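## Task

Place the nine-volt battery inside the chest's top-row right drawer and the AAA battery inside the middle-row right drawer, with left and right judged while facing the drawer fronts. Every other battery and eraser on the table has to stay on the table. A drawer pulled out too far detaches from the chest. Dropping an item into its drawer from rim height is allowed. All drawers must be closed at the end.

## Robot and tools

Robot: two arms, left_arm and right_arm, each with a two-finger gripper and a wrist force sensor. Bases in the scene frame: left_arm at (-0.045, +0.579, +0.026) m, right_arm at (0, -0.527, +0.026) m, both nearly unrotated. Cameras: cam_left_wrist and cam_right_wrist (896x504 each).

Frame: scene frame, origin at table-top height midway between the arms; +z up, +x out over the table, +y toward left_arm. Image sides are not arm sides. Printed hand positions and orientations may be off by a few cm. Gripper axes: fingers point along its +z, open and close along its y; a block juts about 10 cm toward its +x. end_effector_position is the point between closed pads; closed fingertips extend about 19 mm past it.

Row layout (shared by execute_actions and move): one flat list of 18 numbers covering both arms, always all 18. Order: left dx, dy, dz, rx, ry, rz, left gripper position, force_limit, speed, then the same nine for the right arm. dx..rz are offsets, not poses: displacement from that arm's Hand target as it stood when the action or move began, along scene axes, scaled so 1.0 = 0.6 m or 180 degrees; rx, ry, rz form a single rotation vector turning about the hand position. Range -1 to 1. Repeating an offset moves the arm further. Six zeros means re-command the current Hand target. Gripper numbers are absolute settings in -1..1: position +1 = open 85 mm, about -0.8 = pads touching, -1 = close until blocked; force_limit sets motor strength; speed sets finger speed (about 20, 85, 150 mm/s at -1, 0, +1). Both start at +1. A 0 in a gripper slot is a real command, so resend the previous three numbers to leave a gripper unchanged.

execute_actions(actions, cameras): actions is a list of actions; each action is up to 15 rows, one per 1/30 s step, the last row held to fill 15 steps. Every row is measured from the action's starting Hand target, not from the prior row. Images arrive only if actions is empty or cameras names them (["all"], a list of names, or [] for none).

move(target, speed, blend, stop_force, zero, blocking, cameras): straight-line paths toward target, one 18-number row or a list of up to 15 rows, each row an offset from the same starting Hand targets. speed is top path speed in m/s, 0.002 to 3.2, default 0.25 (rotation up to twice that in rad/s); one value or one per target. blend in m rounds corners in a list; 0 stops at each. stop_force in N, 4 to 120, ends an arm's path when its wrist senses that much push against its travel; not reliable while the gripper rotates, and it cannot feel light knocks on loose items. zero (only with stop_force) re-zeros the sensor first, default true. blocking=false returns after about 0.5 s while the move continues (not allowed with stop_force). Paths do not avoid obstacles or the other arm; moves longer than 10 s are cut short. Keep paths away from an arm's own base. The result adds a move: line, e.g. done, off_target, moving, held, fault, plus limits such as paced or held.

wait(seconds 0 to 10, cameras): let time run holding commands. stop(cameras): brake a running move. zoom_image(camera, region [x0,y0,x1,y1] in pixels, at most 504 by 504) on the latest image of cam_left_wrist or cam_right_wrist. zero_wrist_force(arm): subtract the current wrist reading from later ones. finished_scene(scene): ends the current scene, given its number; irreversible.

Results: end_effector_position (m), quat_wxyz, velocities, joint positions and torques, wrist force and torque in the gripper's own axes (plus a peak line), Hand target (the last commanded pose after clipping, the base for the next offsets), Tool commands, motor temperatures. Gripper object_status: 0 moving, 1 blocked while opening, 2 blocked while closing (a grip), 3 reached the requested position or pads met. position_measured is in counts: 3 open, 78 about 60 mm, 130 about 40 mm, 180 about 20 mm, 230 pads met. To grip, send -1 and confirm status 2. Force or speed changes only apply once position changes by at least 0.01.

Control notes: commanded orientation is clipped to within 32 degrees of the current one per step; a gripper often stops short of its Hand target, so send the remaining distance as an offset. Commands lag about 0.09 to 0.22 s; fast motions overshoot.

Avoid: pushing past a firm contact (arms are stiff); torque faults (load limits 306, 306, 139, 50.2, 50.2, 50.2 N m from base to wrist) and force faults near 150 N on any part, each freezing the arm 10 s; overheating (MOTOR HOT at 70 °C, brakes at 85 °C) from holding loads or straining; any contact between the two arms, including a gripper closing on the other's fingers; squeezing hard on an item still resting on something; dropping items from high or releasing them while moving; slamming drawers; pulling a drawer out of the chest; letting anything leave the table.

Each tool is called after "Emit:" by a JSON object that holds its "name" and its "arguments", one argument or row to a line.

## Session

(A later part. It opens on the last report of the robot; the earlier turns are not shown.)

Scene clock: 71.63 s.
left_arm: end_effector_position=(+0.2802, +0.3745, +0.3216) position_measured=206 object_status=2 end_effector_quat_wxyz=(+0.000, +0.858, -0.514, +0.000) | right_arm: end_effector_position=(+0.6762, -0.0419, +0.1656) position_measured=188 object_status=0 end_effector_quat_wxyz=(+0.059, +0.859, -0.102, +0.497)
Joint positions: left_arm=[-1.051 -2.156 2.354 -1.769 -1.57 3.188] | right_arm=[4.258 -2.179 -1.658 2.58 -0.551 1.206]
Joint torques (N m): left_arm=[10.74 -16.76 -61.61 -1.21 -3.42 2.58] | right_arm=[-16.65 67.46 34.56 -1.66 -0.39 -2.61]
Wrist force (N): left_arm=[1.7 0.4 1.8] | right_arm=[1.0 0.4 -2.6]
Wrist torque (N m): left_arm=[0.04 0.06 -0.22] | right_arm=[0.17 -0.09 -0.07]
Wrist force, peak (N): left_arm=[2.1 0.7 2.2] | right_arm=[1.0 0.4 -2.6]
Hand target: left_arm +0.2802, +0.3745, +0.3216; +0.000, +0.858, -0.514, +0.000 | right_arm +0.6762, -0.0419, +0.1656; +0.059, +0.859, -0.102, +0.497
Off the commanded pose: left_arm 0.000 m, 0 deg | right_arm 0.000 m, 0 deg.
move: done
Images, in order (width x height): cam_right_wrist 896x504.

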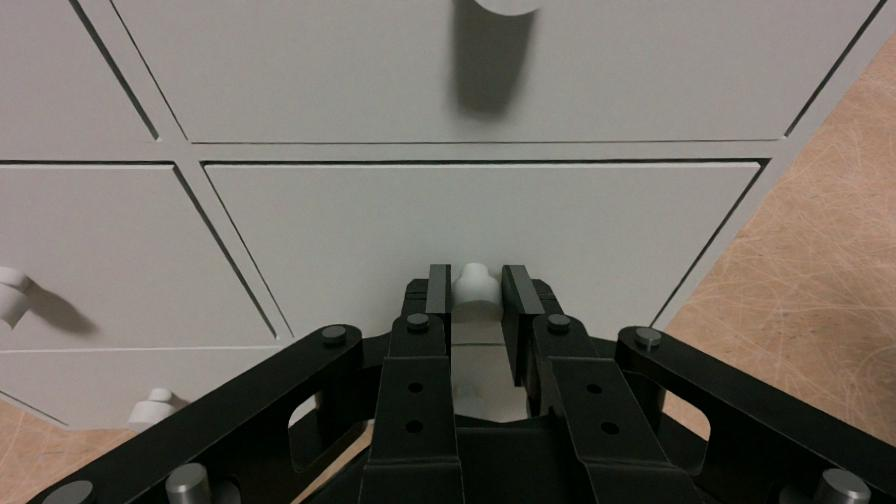

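Emit:
{"name": "move", "arguments": {
  "target": [0, 0, 0, 0, 0, 0, -1, -1, -1, -0.1622, 0.0383, 0, 0, 0, 0, -1, -1, -1],
  "speed": 0.06,
  "cameras": ["cam_right_wrist"]
}}

Scene clock: 74.07 s.
left_arm: end_effector_position=(+0.2802, +0.3745, +0.3216) position_measured=206 object_status=2 end_effector_quat_wxyz=(+0.000, +0.858, -0.514, +0.000) | right_arm: end_effector_position=(+0.5789, -0.0189, +0.1656) position_measured=188 object_status=2 end_effector_quat_wxyz=(+0.059, +0.859, -0.102, +0.497)
Joint positions: left_arm=[-1.051 -2.156 2.354 -1.769 -1.57 3.188] | right_arm=[4.409 -2.171 -1.741 2.405 -0.523 1.498]
Joint torques (N m): left_arm=[9.88 -17.02 -61.49 -1.53 -3.28 2.65] | right_arm=[20.84 62.25 19.45 -6.96 6.6 2.55]
Wrist force (N): left_arm=[1.9 0.7 1.7] | right_arm=[-1.8 0.0 0.0]
Wrist torque (N m): left_arm=[0.10 0.02 -0.22] | right_arm=[0.11 -0.07 -0.38]
Wrist force, peak (N): left_arm=[2.1 1.0 1.8] | right_arm=[5.2 0.5 -1.2]
Hand target: left_arm +0.2802, +0.3745, +0.3216; +0.000, +0.858, -0.514, +0.000 | right_arm +0.5788, -0.0189, +0.1656; +0.059, +0.859, -0.102, +0.497
Off the commanded pose: left_arm 0.000 m, 0 deg | right_arm 0.000 m, 0 deg.
move: done
Images, in order (width x height): cam_right_wrist 896x504.

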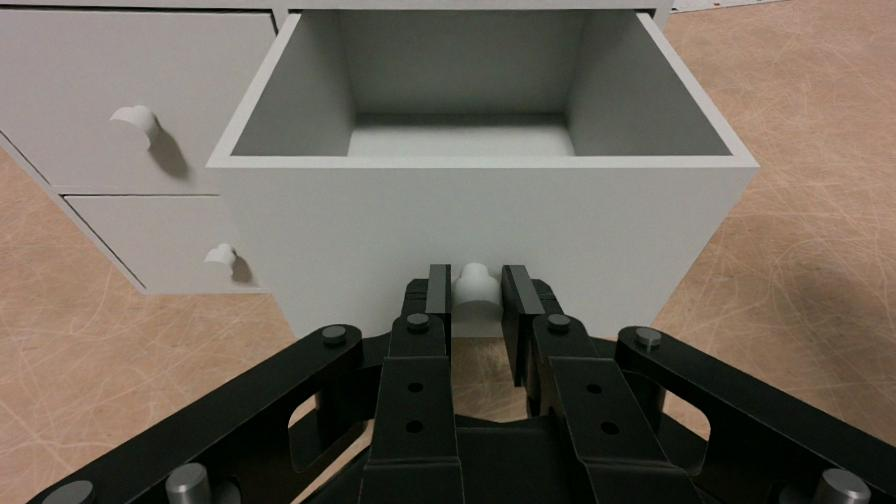

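Emit:
{"name": "move", "arguments": {
  "target": [
    [0, 0, 0, 0, 0, 0, -1, -1, -1, 0, 0, 0, 0, 0, 0, -0.02, -1, -1],
    [0, 0, 0, 0, 0, 0, -1, -1, -1, -0.0982, 0.0237, 0.0583, 0, 0, 0, -0.02, -1, -1],
    [0, 0, 0, 0, 0, 0, -1, -1, -1, -0.0313, -0.7, 0.1907, 0.3126, 0.1922, -0.4483, -0.02, -1, -1]
  ],
  "speed": [0.05, 0.08, 0.3],
  "blend": 0.0,
  "cameras": ["all"]
}}

Scene clock: 87.50 s.
left_arm: end_effector_position=(+0.2802, +0.3745, +0.3216) position_measured=206 object_status=2 end_effector_quat_wxyz=(+0.000, +0.858, -0.514, +0.000) | right_arm: end_effector_position=(+0.5601, -0.4389, +0.2800) position_measured=131 object_status=3 end_effector_quat_wxyz=(-0.001, -0.620, +0.784, +0.000)
Joint positions: left_arm=[-1.051 -2.156 2.354 -1.769 -1.57 3.188] | right_arm=[3.581 -1.803 -1.771 2.002 -1.57 2.272]
Joint torques (N m): left_arm=[10.39 -16.63 -61.32 -1.39 -3.34 2.52] | right_arm=[-16.15 41.64 40.63 -6.63 -3.15 -2.99]
Wrist force (N): left_arm=[1.6 0.7 1.8] | right_arm=[1.3 -0.4 1.0]
Wrist torque (N m): left_arm=[0.09 0.06 -0.21] | right_arm=[0.03 -0.21 -0.05]
Wrist force, peak (N): left_arm=[1.9 0.8 2.2] | right_arm=[3.0 -1.4 0.8]
Hand target: left_arm +0.2802, +0.3745, +0.3216; +0.000, +0.858, -0.514, +0.000 | right_arm +0.5601, -0.4389, +0.2800; -0.001, -0.620, +0.784, +0.000
Off the commanded pose: left_arm 0.000 m, 0 deg | right_arm 0.000 m, 0 deg.
move: done

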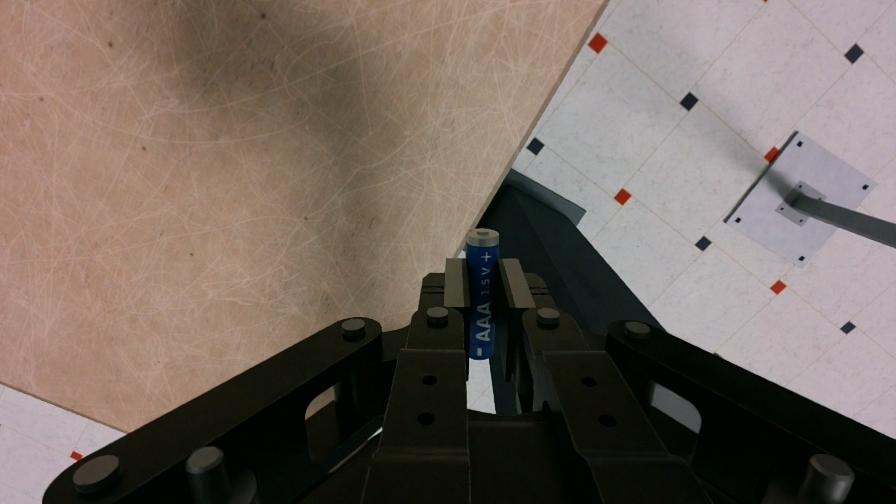

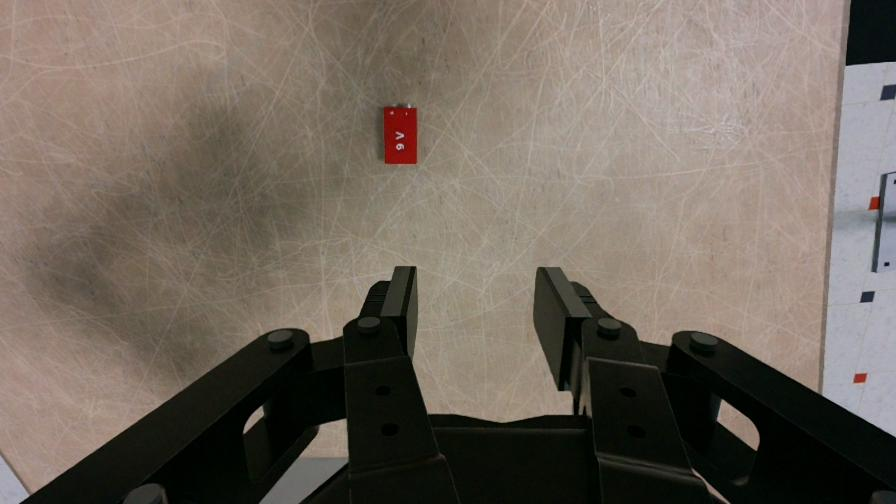

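Emit:
{"name": "move", "arguments": {
  "target": [
    [0.3663, -0.4242, 0.0973, -0.1397, -0.1813, 0.2588, -1, -1, -1, 0.0675, -0.0693, -0.2667, 0, 0, 0, 0.18, -1, -1],
    [0.606, -0.6847, -0.0527, -0.1397, -0.1813, 0.2588, -1, -1, -1, 0.0675, -0.0693, -0.2667, 0, 0, 0, 0.18, -1, -1]
  ],
  "speed": [0.25, 0.15],
  "blend": 0.04,
  "cameras": ["all"]
}}

Scene clock: 94.33 s.
left_arm: end_effector_position=(+0.6437, -0.0363, +0.2900) position_measured=206 object_status=2 end_effector_quat_wxyz=(+0.040, +0.933, -0.108, +0.340) | right_arm: end_effector_position=(+0.6006, -0.4805, +0.1200) position_measured=107 object_status=3 end_effector_quat_wxyz=(-0.001, -0.620, +0.784, +0.000)
Joint positions: left_arm=[-1.09 -1.263 1.905 -2.724 -1.071 2.433] | right_arm=[3.484 -1.998 -1.827 2.253 -1.57 2.174]
Joint torques (N m): left_arm=[10.51 -51.08 -53.59 -9.11 -2.19 2.75] | right_arm=[-17.25 53.16 22.49 -2.31 -2.45 -2.82]
Wrist force (N): left_arm=[0.5 0.8 2.0] | right_arm=[0.6 -0.4 0.9]
Wrist torque (N m): left_arm=[0.04 0.01 -0.13] | right_arm=[0.05 -0.09 -0.06]
Wrist force, peak (N): left_arm=[0.9 2.0 3.0] | right_arm=[1.0 -0.7 1.7]
Hand target: left_arm +0.6438, -0.0364, +0.2899; +0.040, +0.933, -0.108, +0.340 | right_arm +0.6006, -0.4805, +0.1200; -0.001, -0.620, +0.784, +0.000
Off the commanded pose: left_arm 0.000 m, 0 deg | right_arm 0.000 m, 0 deg.
move: done

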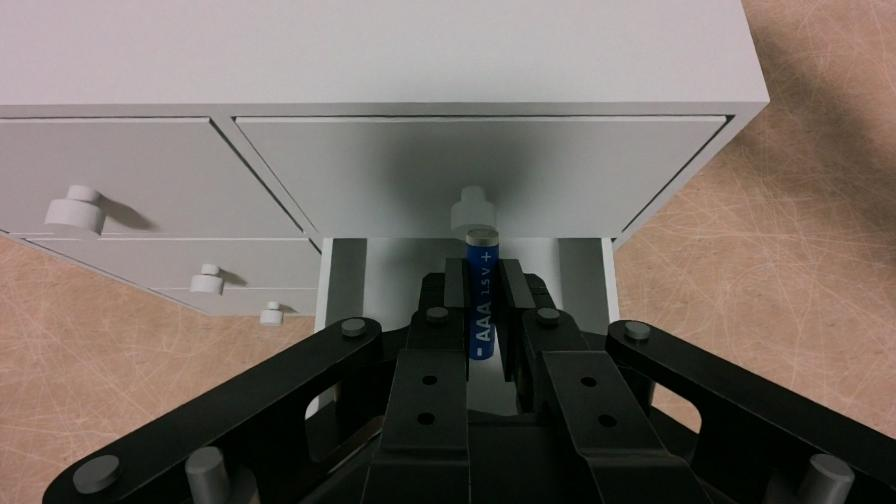

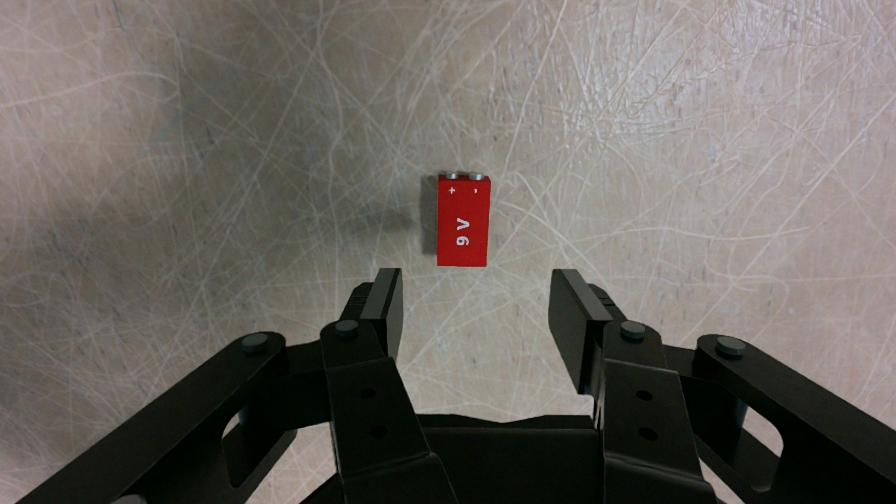

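Emit:
{"name": "move", "arguments": {
  "target": [
    [-0.013, 0.003, -0.1248, 0, 0, 0, -1, -1, -1, 0.0017, -0.0038, -0.1625, 0, 0, 0, 0.18, -1, -1],
    [-0.013, 0.003, -0.1248, 0, 0, 0, -0.02, -1, -1, 0.0017, -0.0038, -0.1625, 0, 0, 0, -1, -1, -1]
  ],
  "speed": 0.08,
  "cameras": ["all"]
}}

Scene clock: 98.93 s.
left_arm: end_effector_position=(+0.6360, -0.0346, +0.2151) position_measured=131 object_status=0 end_effector_quat_wxyz=(+0.040, +0.933, -0.108, +0.340) | right_arm: end_effector_position=(+0.6016, -0.4828, +0.0225) position_measured=165 object_status=2 end_effector_quat_wxyz=(-0.001, -0.620, +0.784, +0.000)
Joint positions: left_arm=[-1.098 -1.187 1.965 -2.855 -1.067 2.425] | right_arm=[3.479 -2.113 -1.868 2.409 -1.57 2.17]
Joint torques (N m): left_arm=[-12.56 -51.65 -29.12 -9.21 5.21 -2.87] | right_arm=[-16.57 56.52 17.23 -2.31 -0.25 -2.57]
Wrist force (N): left_arm=[0.5 0.9 1.3] | right_arm=[1.1 1.0 -10.1]
Wrist torque (N m): left_arm=[0.07 0.01 0.04] | right_arm=[0.01 -0.10 -0.03]
Wrist force, peak (N): left_arm=[-0.4 0.6 2.1] | right_arm=[1.6 1.0 -10.4]
Hand target: left_arm +0.6360, -0.0346, +0.2151; +0.040, +0.933, -0.108, +0.340 | right_arm +0.6016, -0.4828, +0.0225; -0.001, -0.620, +0.784, +0.000
Off the commanded pose: left_arm 0.000 m, 0 deg | right_arm 0.000 m, 0 deg.
move: done

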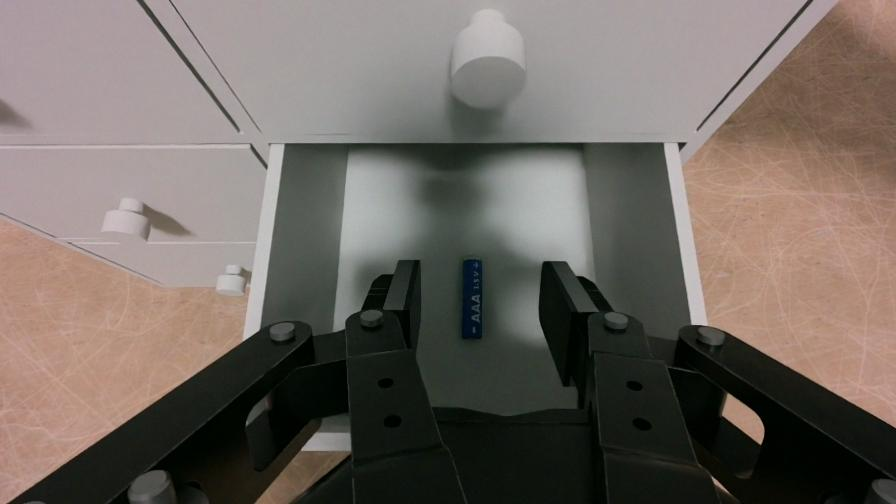

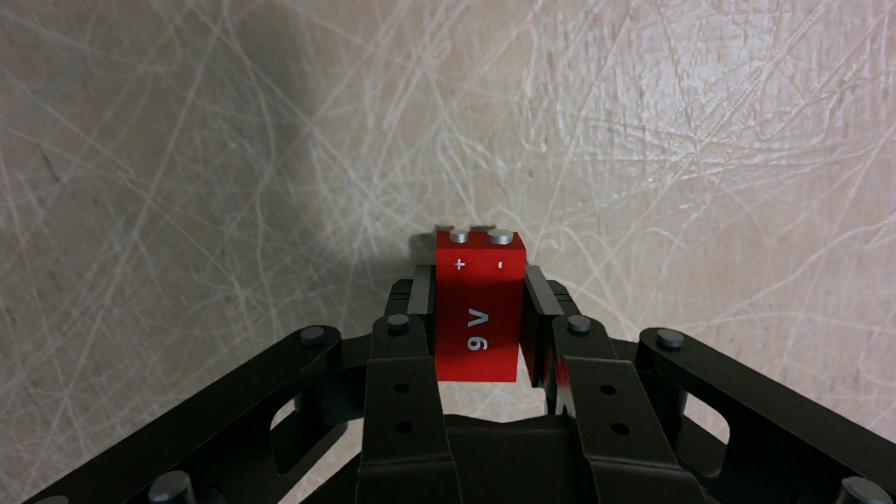

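Emit:
{"name": "move", "arguments": {
  "target": [
    [-0.0938, 0.0222, 0.1148, 0, 0, 0, -0.02, -1, -1, 0, 0, 0.3, 0, 0, 0, -1, -1, -1],
    [-0.133, 0.0317, -0.0835, 0, 0, 0, -0.02, -1, -1, -0.036, 0.3047, 0.6625, 0, 0, 0, -1, -1, -1]
  ],
  "speed": [0.12, 0.2],
  "cameras": ["all"]
}}

Scene clock: 104.37 s.
left_arm: end_effector_position=(+0.5562, -0.0155, +0.1650) position_measured=131 object_status=3 end_effector_quat_wxyz=(+0.040, +0.933, -0.108, +0.340) | right_arm: end_effector_position=(+0.5800, -0.3000, +0.4199) position_measured=165 object_status=2 end_effector_quat_wxyz=(-0.001, -0.620, +0.784, +0.000)
Joint positions: left_arm=[-1.188 -1.211 2.121 -2.942 -1.025 2.333] | right_arm=[3.769 -1.827 -1.484 1.738 -1.57 2.46]
Joint torques (N m): left_arm=[-12.68 -45.58 -23.8 -8.91 5.44 -2.99] | right_arm=[20.28 45.81 44.41 -6.77 3.34 2.65]
Wrist force (N): left_arm=[0.4 0.8 1.3] | right_arm=[0.8 -0.9 1.1]
Wrist torque (N m): left_arm=[0.03 0.02 0.04] | right_arm=[-0.03 -0.12 -0.36]
Wrist force, peak (N): left_arm=[-0.2 0.7 2.7] | right_arm=[1.2 0.6 -10.4]
Hand target: left_arm +0.5562, -0.0155, +0.1650; +0.040, +0.933, -0.108, +0.340 | right_arm +0.5800, -0.3000, +0.4200; -0.001, -0.620, +0.784, +0.000
Off the commanded pose: left_arm 0.000 m, 0 deg | right_arm 0.000 m, 0 deg.
move: done

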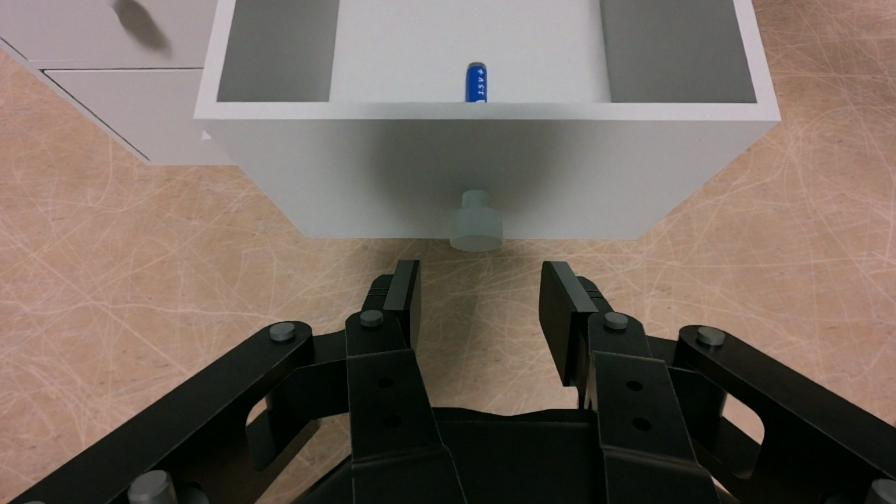

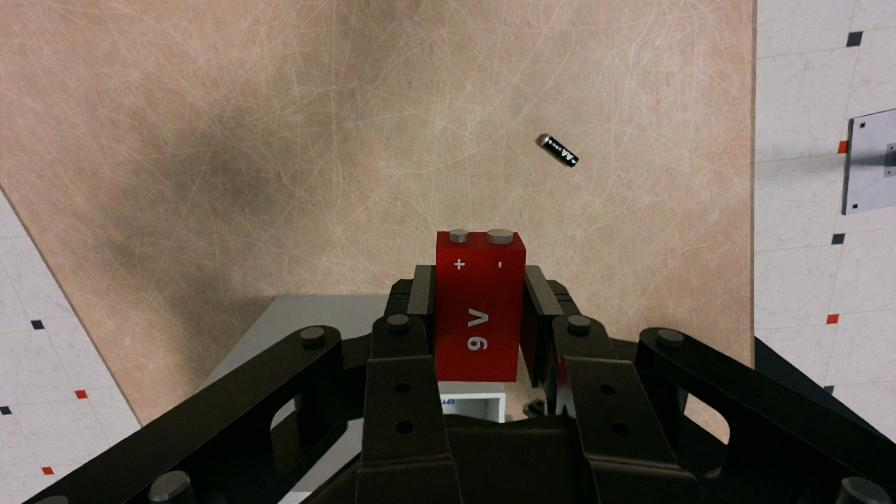

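Emit:
{"name": "move", "arguments": {
  "target": [0.1865, -0.0442, 0, 0, 0, 0, -0.02, -1, -1, 0, 0, 0, 0, 0, 0, -1, -1, -1],
  "speed": 0.06,
  "cameras": ["cam_left_wrist"]
}}

Emit:
{"name": "move", "arguments": {
  "target": [0.0292, -0.0069, 0, 0, 0, 0, -0.02, -1, -1, 0, 0, 0, 0, 0, 0, -1, -1, -1],
  "speed": 0.01,
  "stop_force": 12,
  "cameras": ["cam_left_wrist"]
}}

Scene clock: 107.23 s.
left_arm: end_effector_position=(+0.6680, -0.0420, +0.1650) position_measured=131 object_status=3 end_effector_quat_wxyz=(+0.040, +0.933, -0.108, +0.340) | right_arm: end_effector_position=(+0.5800, -0.3000, +0.4200) position_measured=165 object_status=2 end_effector_quat_wxyz=(-0.001, -0.620, +0.784, +0.000)
Joint positions: left_arm=[-1.066 -1.087 1.931 -2.936 -1.083 2.457] | right_arm=[3.769 -1.827 -1.484 1.738 -1.57 2.46]
Joint torques (N m): left_arm=[11.79 -57.27 -47.94 -1.79 -1.98 2.74] | right_arm=[20.77 47.72 44 -7.01 3.59 2.55]
Wrist force (N): left_arm=[0.3 0.8 1.1] | right_arm=[0.7 -0.7 1.2]
Wrist torque (N m): left_arm=[0.04 -0.01 -0.16] | right_arm=[0.00 -0.10 -0.35]
Wrist force, peak (N): left_arm=[0.5 0.7 1.9] | right_arm=[0.9 -0.7 1.6]
Hand target: left_arm +0.6681, -0.0421, +0.1650; +0.040, +0.933, -0.108, +0.340 | right_arm +0.5800, -0.3000, +0.4200; -0.001, -0.620, +0.784, +0.000
Off the commanded pose: left_arm 0.000 m, 0 deg | right_arm 0.000 m, 0 deg.
move: done
Images, in order (width x height): cam_left_wrist 896x504.

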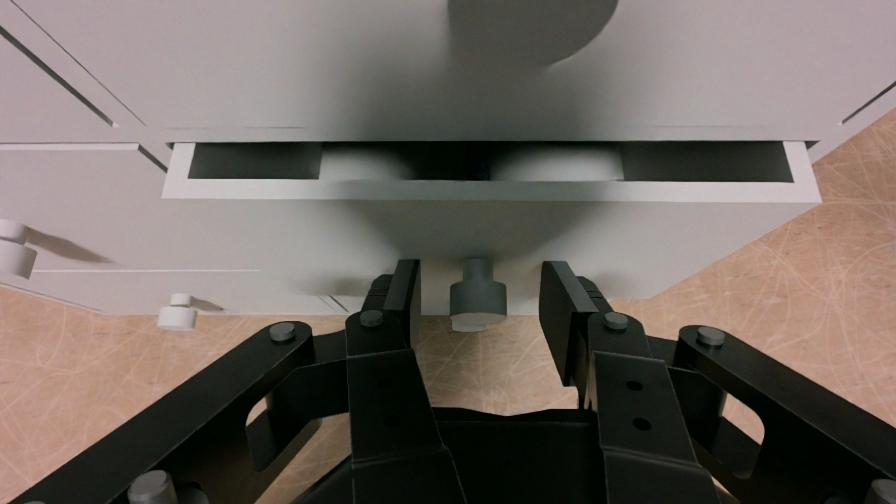

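Scene clock: 109.87 s.
left_arm: end_effector_position=(+0.6856, -0.0462, +0.1650) position_measured=131 object_status=3 end_effector_quat_wxyz=(+0.040, +0.933, -0.108, +0.340) | right_arm: end_effector_position=(+0.5800, -0.3000, +0.4200) position_measured=165 object_status=2 end_effector_quat_wxyz=(-0.001, -0.620, +0.784, +0.000)
Joint positions: left_arm=[-1.049 -1.068 1.898 -2.931 -1.091 2.473] | right_arm=[3.769 -1.827 -1.484 1.738 -1.57 2.46]
Joint torques (N m): left_arm=[15.72 -59.47 -49.31 -2.37 -0.57 3] | right_arm=[20.09 46.12 44.31 -6.84 3.53 2.46]
Wrist force (N): left_arm=[-4.9 3.3 -3.4] | right_arm=[0.6 -0.9 1.0]
Wrist torque (N m): left_arm=[0.15 -0.05 -0.25] | right_arm=[-0.03 -0.10 -0.35]
Wrist force, peak (N): left_arm=[-6.4 3.6 -6.2] | right_arm=[1.0 -1.0 1.5]
Hand target: left_arm +0.6856, -0.0462, +0.1650; +0.040, +0.933, -0.108, +0.340 | right_arm +0.5800, -0.3000, +0.4200; -0.001, -0.620, +0.784, +0.000
Off the commanded pose: left_arm 0.000 m, 0 deg | right_arm 0.000 m, 0 deg.
move: done
Images, in order (width x height): cam_left_wrist 896x504.

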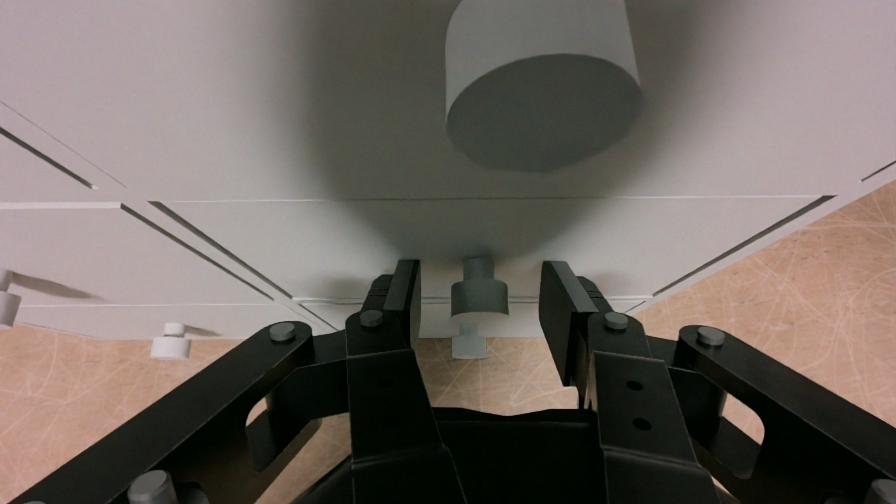

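Emit:
{"name": "zoom_image", "arguments": {
  "camera": "cam_left_wrist",
  "region": [60, 150, 440, 340]
}}

Scaled by 1.326 from the camera's 896x504 image, which has a finer 1280x720 frame.

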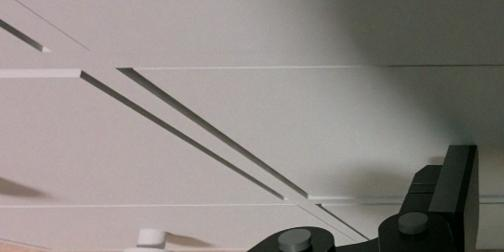

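Emit:
{"name": "move", "arguments": {
  "target": [
    [-0.0648, 0.0153, 0, 0, 0, 0, -0.02, -1, -1, 0, 0, 0, 0, 0, 0, -1, -1, -1],
    [-0.089, 0.0212, 0.21, -0.0256, -0.1081, 0, -0.02, -1, -1, 0, 0, 0, 0, 0, 0, -1, -1, -1]
  ],
  "speed": 0.15,
  "blend": 0.01,
  "cameras": ["cam_left_wrist"]
}}

Scene clock: 114.47 s.
left_arm: end_effector_position=(+0.6323, -0.0335, +0.2909) position_measured=131 object_status=3 end_effector_quat_wxyz=(+0.058, +0.860, -0.099, +0.497) | right_arm: end_effector_position=(+0.5800, -0.3000, +0.4200) position_measured=165 object_status=2 end_effector_quat_wxyz=(-0.001, -0.620, +0.784, +0.000)
Joint positions: left_arm=[-1.171 -1.192 2.044 -3.232 -0.809 2.558] | right_arm=[3.769 -1.827 -1.484 1.738 -1.57 2.46]
Joint torques (N m): left_arm=[-12.94 -83.22 -25.76 -8.32 5.55 2.85] | right_arm=[18.86 45.98 43.45 -6.69 3.24 2.49]
Wrist force (N): left_arm=[-0.3 0.7 1.6] | right_arm=[1.0 -0.8 1.1]
Wrist torque (N m): left_arm=[-0.01 0.00 -0.11] | right_arm=[-0.02 -0.16 -0.35]
Wrist force, peak (N): left_arm=[-5.3 3.1 -4.1] | right_arm=[1.1 -0.8 1.5]
Hand target: left_arm +0.6322, -0.0335, +0.2910; +0.058, +0.860, -0.099, +0.497 | right_arm +0.5800, -0.3000, +0.4200; -0.001, -0.620, +0.784, +0.000
Off the commanded pose: left_arm 0.000 m, 0 deg | right_arm 0.000 m, 0 deg.
move: done
Images, in order (width x height): cam_left_wrist 896x504.

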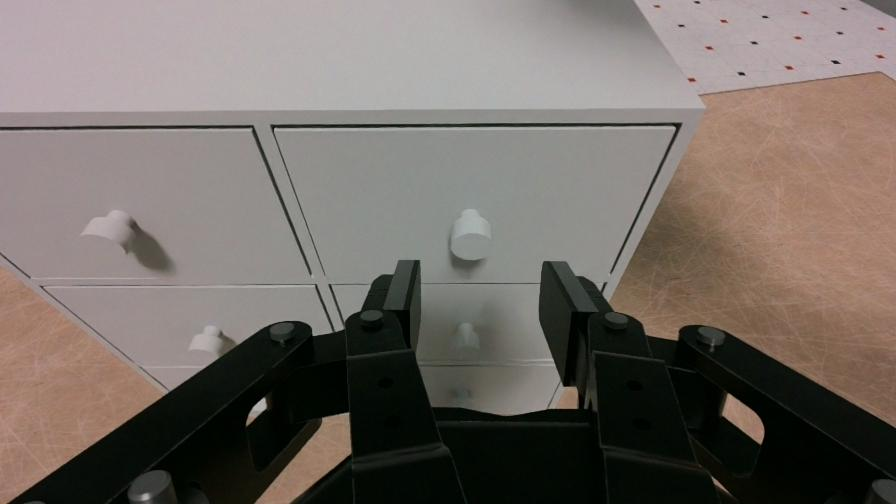

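Emit:
{"name": "move", "arguments": {
  "target": [
    [0.0702, -0.0166, -0.0417, 0, 0, 0, -0.02, -1, -1, 0, 0, 0, 0, 0, 0, -1, -1, -1],
    [0.0702, -0.0166, -0.0417, 0, 0, 0, -1, -1, -1, 0, 0, 0, 0, 0, 0, -1, -1, -1],
    [-0.092, 0.0217, -0.0417, 0, 0, 0, -1, -1, -1, 0, 0, 0, 0, 0, 0, -1, -1, -1]
  ],
  "speed": [0.06, 0.06, 0.1],
  "cameras": ["all"]
}}

Scene clock: 119.20 s.
left_arm: end_effector_position=(+0.5772, -0.0205, +0.2659) position_measured=188 object_status=2 end_effector_quat_wxyz=(+0.058, +0.860, -0.099, +0.497) | right_arm: end_effector_position=(+0.5800, -0.3000, +0.4200) position_measured=165 object_status=2 end_effector_quat_wxyz=(-0.001, -0.620, +0.784, +0.000)
Joint positions: left_arm=[-1.241 -1.219 2.146 -3.258 -0.76 2.489] | right_arm=[3.769 -1.827 -1.484 1.738 -1.57 2.46]
Joint torques (N m): left_arm=[-13.52 -79.62 -23.22 -1.3 5.79 -2.75] | right_arm=[19.17 46.58 43.62 -6.6 3.38 2.48]
Wrist force (N): left_arm=[-1.2 1.5 2.3] | right_arm=[0.7 -0.6 1.5]
Wrist torque (N m): left_arm=[-0.02 0.00 0.11] | right_arm=[0.02 -0.12 -0.35]
Wrist force, peak (N): left_arm=[3.6 0.8 2.0] | right_arm=[0.9 -0.9 1.5]
Hand target: left_arm +0.5770, -0.0205, +0.2659; +0.058, +0.860, -0.099, +0.497 | right_arm +0.5800, -0.3000, +0.4200; -0.001, -0.620, +0.784, +0.000
Off the commanded pose: left_arm 0.000 m, 0 deg | right_arm 0.000 m, 0 deg.
move: done

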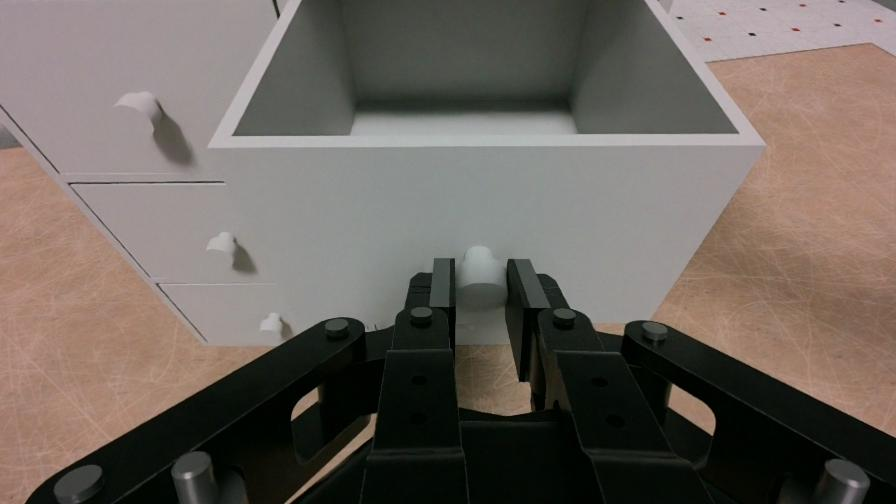

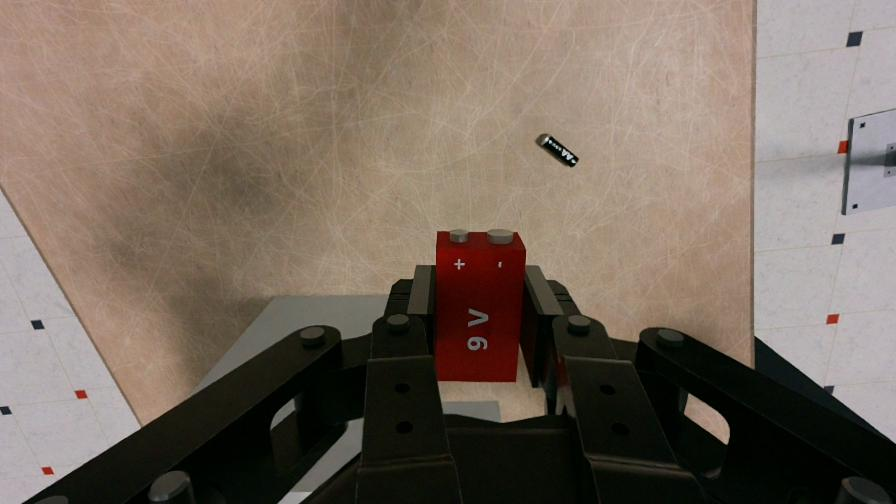

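Emit:
{"name": "move", "arguments": {
  "target": [
    [0, 0, 0, 0, 0, 0, -0.02, -1, -1, 0, 0, 0, 0, 0, 0, -1, -1, -1],
    [-0.1946, 0.046, 0, 0, 0, 0, -0.02, -1, -1, 0.06, 0.2, 0, 0, 0, 0, -1, -1, -1],
    [-0.1946, 0.046, 0, 0, 0, 0, -0.02, -1, -1, 0.1307, 0.4338, 0, 0, 0, 0, -1, -1, -1],
    [-0.1946, 0.046, 0, 0, 0, 0, -0.02, -1, -1, 0.1307, 0.4338, -0.2, 0, 0, 0, -1, -1, -1],
    [-0.1946, 0.046, 0, 0, 0, 0, -0.02, -1, -1, 0.1307, 0.4338, -0.2, 0, 0, 0, -0.1, -1, -1]
  ],
  "speed": [0.1, 0.12, 0.15, 0.1, 0.1],
  "blend": [0, 0.03, 0.02, 0, 0],
  "cameras": ["all"]
}}

Scene clock: 126.10 s.
left_arm: end_effector_position=(+0.4603, +0.0071, +0.2659) position_measured=131 object_status=3 end_effector_quat_wxyz=(+0.058, +0.860, -0.099, +0.497) | right_arm: end_effector_position=(+0.6584, -0.0397, +0.3000) position_measured=141 object_status=0 end_effector_quat_wxyz=(-0.001, -0.620, +0.784, +0.000)
Joint positions: left_arm=[-1.418 -1.367 2.323 -3.123 -0.648 2.275] | right_arm=[3.964 -2.202 -1.147 1.777 -1.57 2.655]
Joint torques (N m): left_arm=[-13.24 -65.08 -21.61 -1.27 6.11 -2.83] | right_arm=[20.2 77.44 30.7 -2.13 2.53 2.52]
Wrist force (N): left_arm=[-0.5 0.9 2.0] | right_arm=[1.0 -1.0 0.6]
Wrist torque (N m): left_arm=[0.03 0.01 0.08] | right_arm=[-0.04 -0.13 -0.36]
Wrist force, peak (N): left_arm=[-1.2 1.7 2.5] | right_arm=[2.3 -0.6 1.2]
Hand target: left_arm +0.4603, +0.0071, +0.2659; +0.058, +0.860, -0.099, +0.497 | right_arm +0.6584, -0.0397, +0.3000; -0.001, -0.620, +0.784, +0.000
Off the commanded pose: left_arm 0.000 m, 0 deg | right_arm 0.000 m, 0 deg.
move: done

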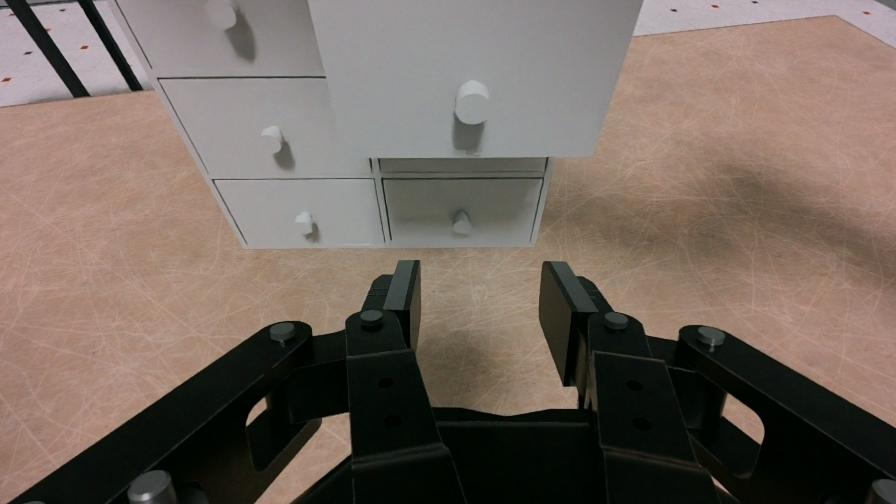

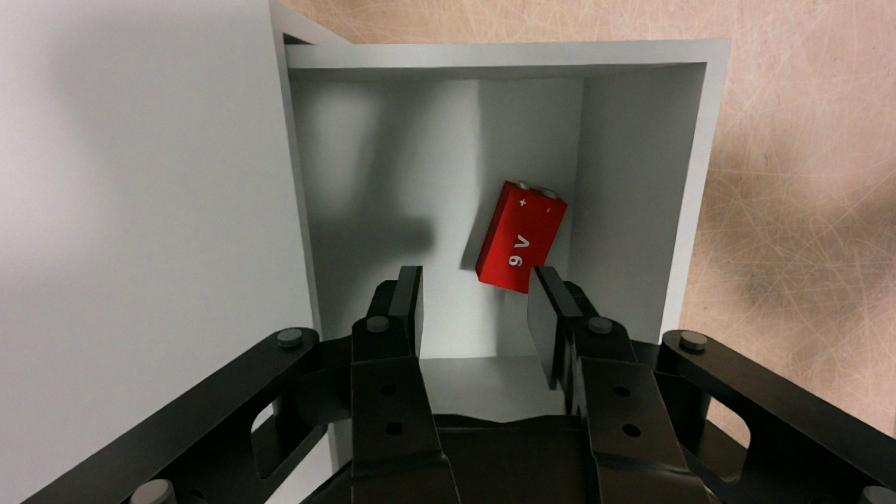

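Emit:
{"name": "move", "arguments": {
  "target": [
    [0.1135, -0.0268, 0, 0, 0, 0, -0.02, -1, -1, 0, 0, 0.2, 0, 0, 0, -0.1, -1, -1],
    [0.3466, -0.0819, 0, 0, 0, 0, -0.02, -1, -1, -0.1307, -0.4338, 0.2, 0, 0, 0, -0.1, -1, -1]
  ],
  "speed": [0.12, 0.12],
  "blend": 0.03,
  "cameras": ["cam_left_wrist"]
}}

Emit:
{"name": "move", "arguments": {
  "target": [0.0292, -0.0069, 0, 0, 0, 0, -0.02, -1, -1, 0, 0, 0, 0, 0, 0, -0.1, -1, -1],
  "speed": 0.01,
  "stop_force": 8,
  "cameras": ["cam_left_wrist"]
}}

Scene clock: 130.90 s.
left_arm: end_effector_position=(+0.6682, -0.0420, +0.2659) position_measured=131 object_status=3 end_effector_quat_wxyz=(+0.058, +0.860, -0.099, +0.497) | right_arm: end_effector_position=(+0.5800, -0.2999, +0.4200) position_measured=141 object_status=3 end_effector_quat_wxyz=(-0.001, -0.620, +0.784, +0.000)
Joint positions: left_arm=[-1.13 -1.116 1.991 -3.281 -0.84 2.597] | right_arm=[3.769 -1.827 -1.484 1.738 -1.57 2.46]
Joint torques (N m): left_arm=[10.82 -53.44 -45.11 -7.34 -1.86 2.6] | right_arm=[-15.57 83.37 30.72 -2.11 0.04 -2.73]
Wrist force (N): left_arm=[-0.2 0.7 1.0] | right_arm=[0.9 -0.6 0.6]
Wrist torque (N m): left_arm=[0.04 -0.02 -0.11] | right_arm=[0.01 -0.13 -0.03]
Wrist force, peak (N): left_arm=[-0.3 0.9 2.3] | right_arm=[0.9 -1.1 2.6]
Hand target: left_arm +0.6682, -0.0420, +0.2659; +0.058, +0.860, -0.099, +0.497 | right_arm +0.5800, -0.3000, +0.4200; -0.001, -0.620, +0.784, +0.000
Off the commanded pose: left_arm 0.000 m, 0 deg | right_arm 0.000 m, 0 deg.
move: done
Images, in order (width x height): cam_left_wrist 896x504.

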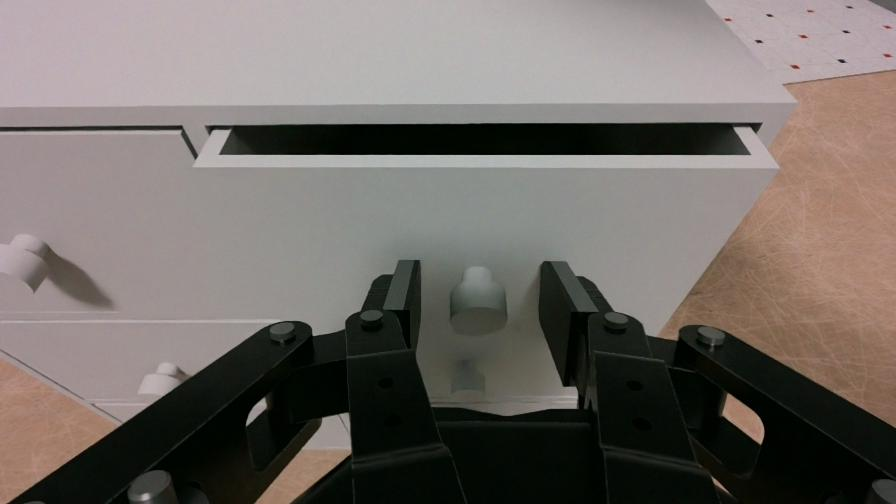

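Scene clock: 133.80 s.
left_arm: end_effector_position=(+0.6838, -0.0457, +0.2659) position_measured=131 object_status=3 end_effector_quat_wxyz=(+0.058, +0.860, -0.099, +0.497) | right_arm: end_effector_position=(+0.5800, -0.3000, +0.4200) position_measured=141 object_status=3 end_effector_quat_wxyz=(-0.001, -0.620, +0.784, +0.000)
Joint positions: left_arm=[-1.113 -1.099 1.963 -3.28 -0.852 2.612] | right_arm=[3.769 -1.827 -1.484 1.738 -1.57 2.46]
Joint torques (N m): left_arm=[-12.74 -89.39 -25.66 -8.37 5.21 -2.84] | right_arm=[-16.58 84.72 31.25 -2.35 -2.21 -2.45]
Wrist force (N): left_arm=[-0.7 0.8 1.6] | right_arm=[0.5 -0.9 0.6]
Wrist torque (N m): left_arm=[0.03 0.02 -0.12] | right_arm=[-0.04 -0.09 -0.04]
Wrist force, peak (N): left_arm=[-3.2 3.6 -8.3] | right_arm=[0.8 -1.1 1.0]
Hand target: left_arm +0.6838, -0.0457, +0.2659; +0.058, +0.860, -0.099, +0.497 (not the last commanded pose) | right_arm +0.5800, -0.3000, +0.4200; -0.001, -0.620, +0.784, +0.000
Off the commanded pose: left_arm 0.002 m, 0 deg | right_arm 0.000 m, 0 deg.
move: contact (left_arm)
Images, in order (width x height): cam_left_wrist 896x504.

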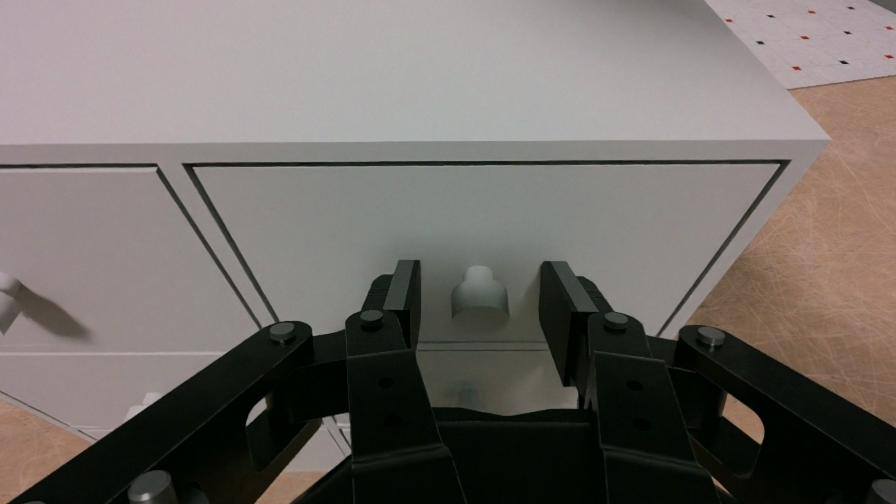

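Emit:
{"name": "move", "arguments": {
  "target": [-0.26, 0.0613, 0.08, 0, 0, 0, -0.02, -1, -1, 0, 0, 0, 0, 0, 0, -0.1, -1, -1],
  "speed": 0.2,
  "cameras": ["all"]
}}

Scene clock: 135.60 s.
left_arm: end_effector_position=(+0.5279, -0.0089, +0.3139) position_measured=131 object_status=3 end_effector_quat_wxyz=(+0.058, +0.860, -0.099, +0.497) | right_arm: end_effector_position=(+0.5800, -0.3000, +0.4200) position_measured=141 object_status=3 end_effector_quat_wxyz=(-0.001, -0.620, +0.784, +0.000)
Joint positions: left_arm=[-1.31 -1.355 2.199 -3.118 -0.714 2.412] | right_arm=[3.769 -1.827 -1.484 1.738 -1.57 2.46]
Joint torques (N m): left_arm=[-12.81 -70.63 -25.5 -1.1 5.87 -3.15] | right_arm=[-17.43 84.13 30.81 -2.32 -2.46 -2.5]
Wrist force (N): left_arm=[-0.1 0.9 2.1] | right_arm=[0.8 -0.9 0.7]
Wrist torque (N m): left_arm=[0.02 -0.04 0.08] | right_arm=[-0.04 -0.14 -0.04]
Wrist force, peak (N): left_arm=[0.4 1.1 4.1] | right_arm=[1.1 -0.6 1.0]
Hand target: left_arm +0.5278, -0.0089, +0.3139; +0.058, +0.860, -0.099, +0.497 | right_arm +0.5800, -0.3000, +0.4200; -0.001, -0.620, +0.784, +0.000
Off the commanded pose: left_arm 0.000 m, 0 deg | right_arm 0.000 m, 0 deg.
move: done

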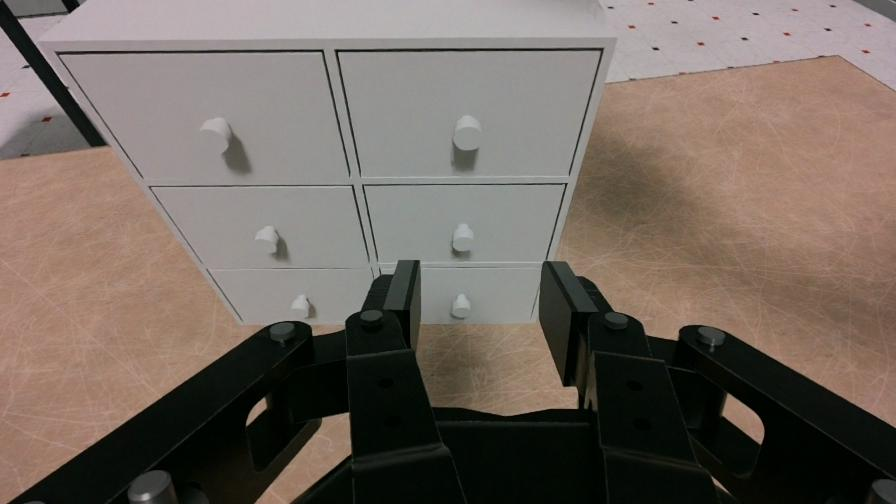

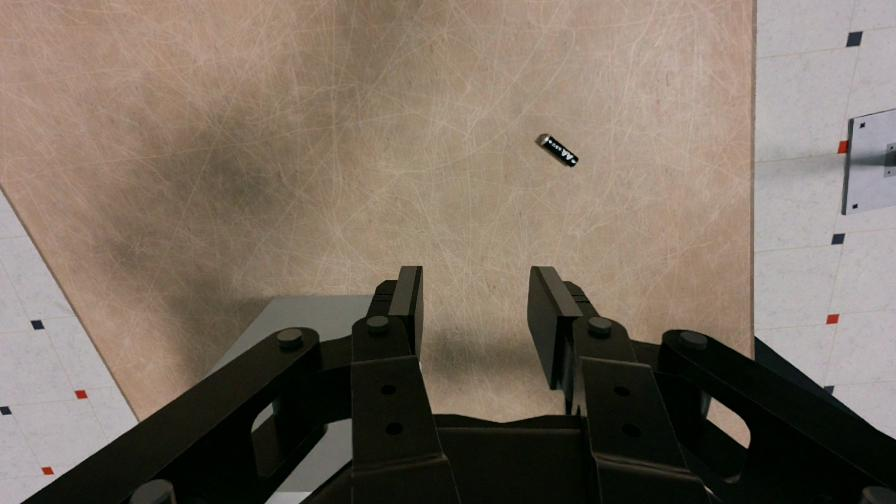

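Emit:
{"name": "move", "arguments": {
  "target": [0, 0, 0, 0, 0, 0, -0.02, -1, -1, -0.1333, -0.2, -0.645, 0, 0, 0, -0.2, -1, -1],
  "speed": 0.25,
  "cameras": ["cam_right_wrist"]
}}

Emit:
{"name": "move", "arguments": {
  "target": [0, 0, 0, 0, 0, 0, -0.02, -1, -1, 0, 0, -0.035, 0, 0, 0, -0.2, -1, -1],
  "speed": 0.004,
  "stop_force": 5,
  "cameras": ["cam_right_wrist"]
}}

Scene clock: 138.47 s.
left_arm: end_effector_position=(+0.5278, -0.0089, +0.3139) position_measured=131 object_status=3 end_effector_quat_wxyz=(+0.058, +0.860, -0.099, +0.497) | right_arm: end_effector_position=(+0.5000, -0.4200, +0.0331) position_measured=154 object_status=3 end_effector_quat_wxyz=(-0.001, -0.620, +0.784, +0.000)
Joint positions: left_arm=[-1.31 -1.355 2.199 -3.118 -0.714 2.411] | right_arm=[3.671 -1.989 -2.059 2.476 -1.57 2.362]
Joint torques (N m): left_arm=[-12.36 -69.95 -26.71 -1.21 5.8 -2.85] | right_arm=[-16.88 40.77 14.52 -1.82 -0.37 -2.66]
Wrist force (N): left_arm=[-0.1 1.1 1.8] | right_arm=[1.0 -0.4 0.9]
Wrist torque (N m): left_arm=[0.05 -0.03 0.07] | right_arm=[0.03 -0.15 -0.05]
Wrist force, peak (N): left_arm=[-0.6 0.8 2.2] | right_arm=[1.9 -0.2 3.1]
Hand target: left_arm +0.5278, -0.0089, +0.3139; +0.058, +0.860, -0.099, +0.497 | right_arm +0.5000, -0.4200, +0.0330; -0.001, -0.620, +0.784, +0.000
Off the commanded pose: left_arm 0.000 m, 0 deg | right_arm 0.000 m, 0 deg.
move: done
Images, in order (width x height): cam_right_wrist 896x504.

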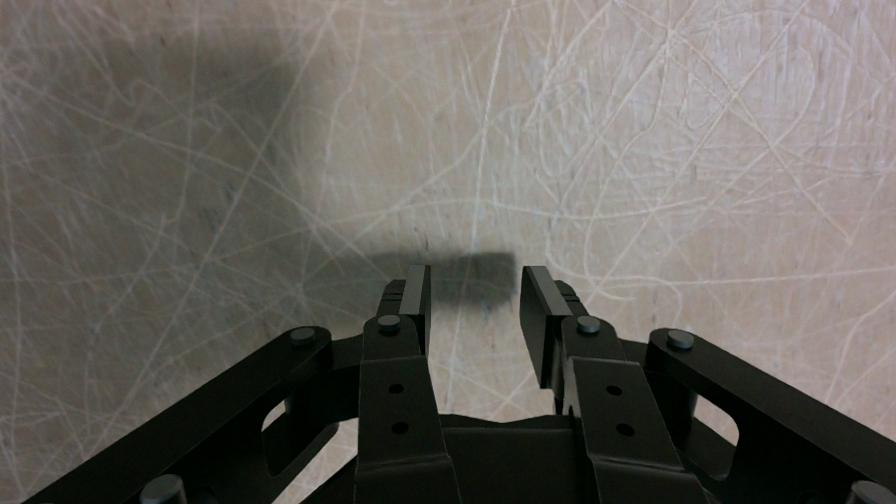

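Scene clock: 143.03 s.
left_arm: end_effector_position=(+0.5278, -0.0089, +0.3139) position_measured=131 object_status=3 end_effector_quat_wxyz=(+0.058, +0.860, -0.099, +0.497) | right_arm: end_effector_position=(+0.5000, -0.4200, +0.0194) position_measured=154 object_status=3 end_effector_quat_wxyz=(-0.001, -0.620, +0.784, +0.000)
Joint positions: left_arm=[-1.31 -1.355 2.199 -3.118 -0.714 2.411] | right_arm=[3.671 -2.009 -2.064 2.501 -1.57 2.362]
Joint torques (N m): left_arm=[-12.1 -70.2 -28.92 -1.11 5.88 -2.75] | right_arm=[-14.27 77.83 22.27 -5.23 -2.68 -2.78]
Wrist force (N): left_arm=[-0.2 1.1 2.1] | right_arm=[1.3 -0.2 -7.4]
Wrist torque (N m): left_arm=[0.04 -0.02 0.08] | right_arm=[0.16 -0.22 -0.05]
Wrist force, peak (N): left_arm=[-0.4 0.9 2.4] | right_arm=[2.2 0.6 -20.0]
Hand target: left_arm +0.5278, -0.0089, +0.3139; +0.058, +0.860, -0.099, +0.497 | right_arm +0.5000, -0.4200, +0.0194; -0.001, -0.620, +0.784, +0.000 (not the last commanded pose)
Off the commanded pose: left_arm 0.000 m, 0 deg | right_arm 0.007 m, 0 deg.
move: contact (right_arm)
Images, in order (width x height): cam_right_wrist 896x504.

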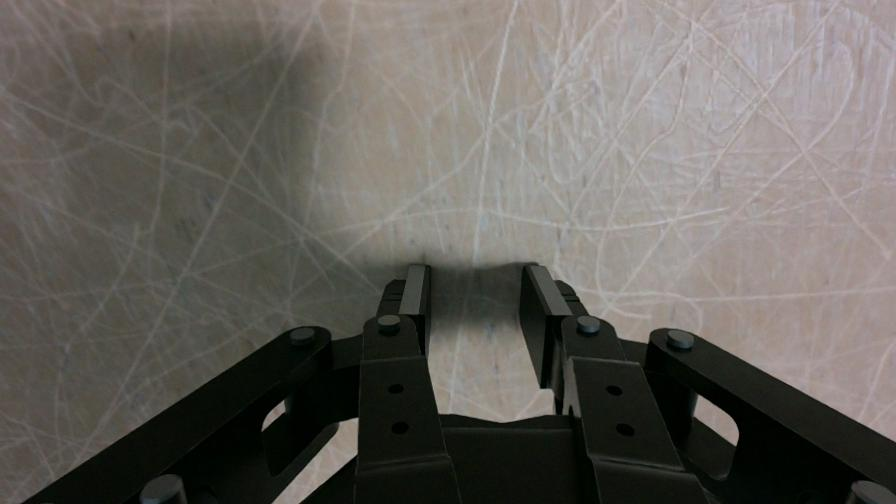

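Emit:
{"name": "move", "arguments": {
  "target": [0, 0, 0, 0, 0, 0, -0.02, -1, -1, 0, 0, 0.25, 0, 0, 0, -0.2, -1, -1],
  "cameras": []
}}

Emit:
{"name": "finished_scene", "arguments": {
  "scene": 1
}}

Scene clock: 146.33 s.
left_arm: end_effector_position=(+0.5278, -0.0089, +0.3139) position_measured=131 object_status=3 end_effector_quat_wxyz=(+0.058, +0.860, -0.099, +0.497) | right_arm: end_effector_position=(+0.5000, -0.4200, +0.1693) position_measured=154 object_status=3 end_effector_quat_wxyz=(-0.001, -0.620, +0.784, +0.000)
Joint positions: left_arm=[-1.31 -1.355 2.199 -3.118 -0.714 2.411] | right_arm=[3.671 -1.815 -1.982 2.225 -1.57 2.362]
Joint torques (N m): left_arm=[-11.52 -70.09 -30.03 -1.29 5.71 -2.66] | right_arm=[18.58 74.87 35.32 -6.82 0.87 2.61]
Wrist force (N): left_arm=[-0.3 1.0 1.7] | right_arm=[0.9 -0.7 0.7]
Wrist torque (N m): left_arm=[0.03 -0.01 0.07] | right_arm=[0.00 -0.13 -0.08]
Wrist force, peak (N): left_arm=[-0.2 1.1 2.5] | right_arm=[0.9 -0.5 -6.9]
Hand target: left_arm +0.5278, -0.0089, +0.3139; +0.058, +0.860, -0.099, +0.497 | right_arm +0.5000, -0.4200, +0.1694; -0.001, -0.620, +0.784, +0.000
Off the commanded pose: left_arm 0.000 m, 0 deg | right_arm 0.000 m, 0 deg.
move: done
No camera images: "cameras" was empty.

The scene is finished: the task was done.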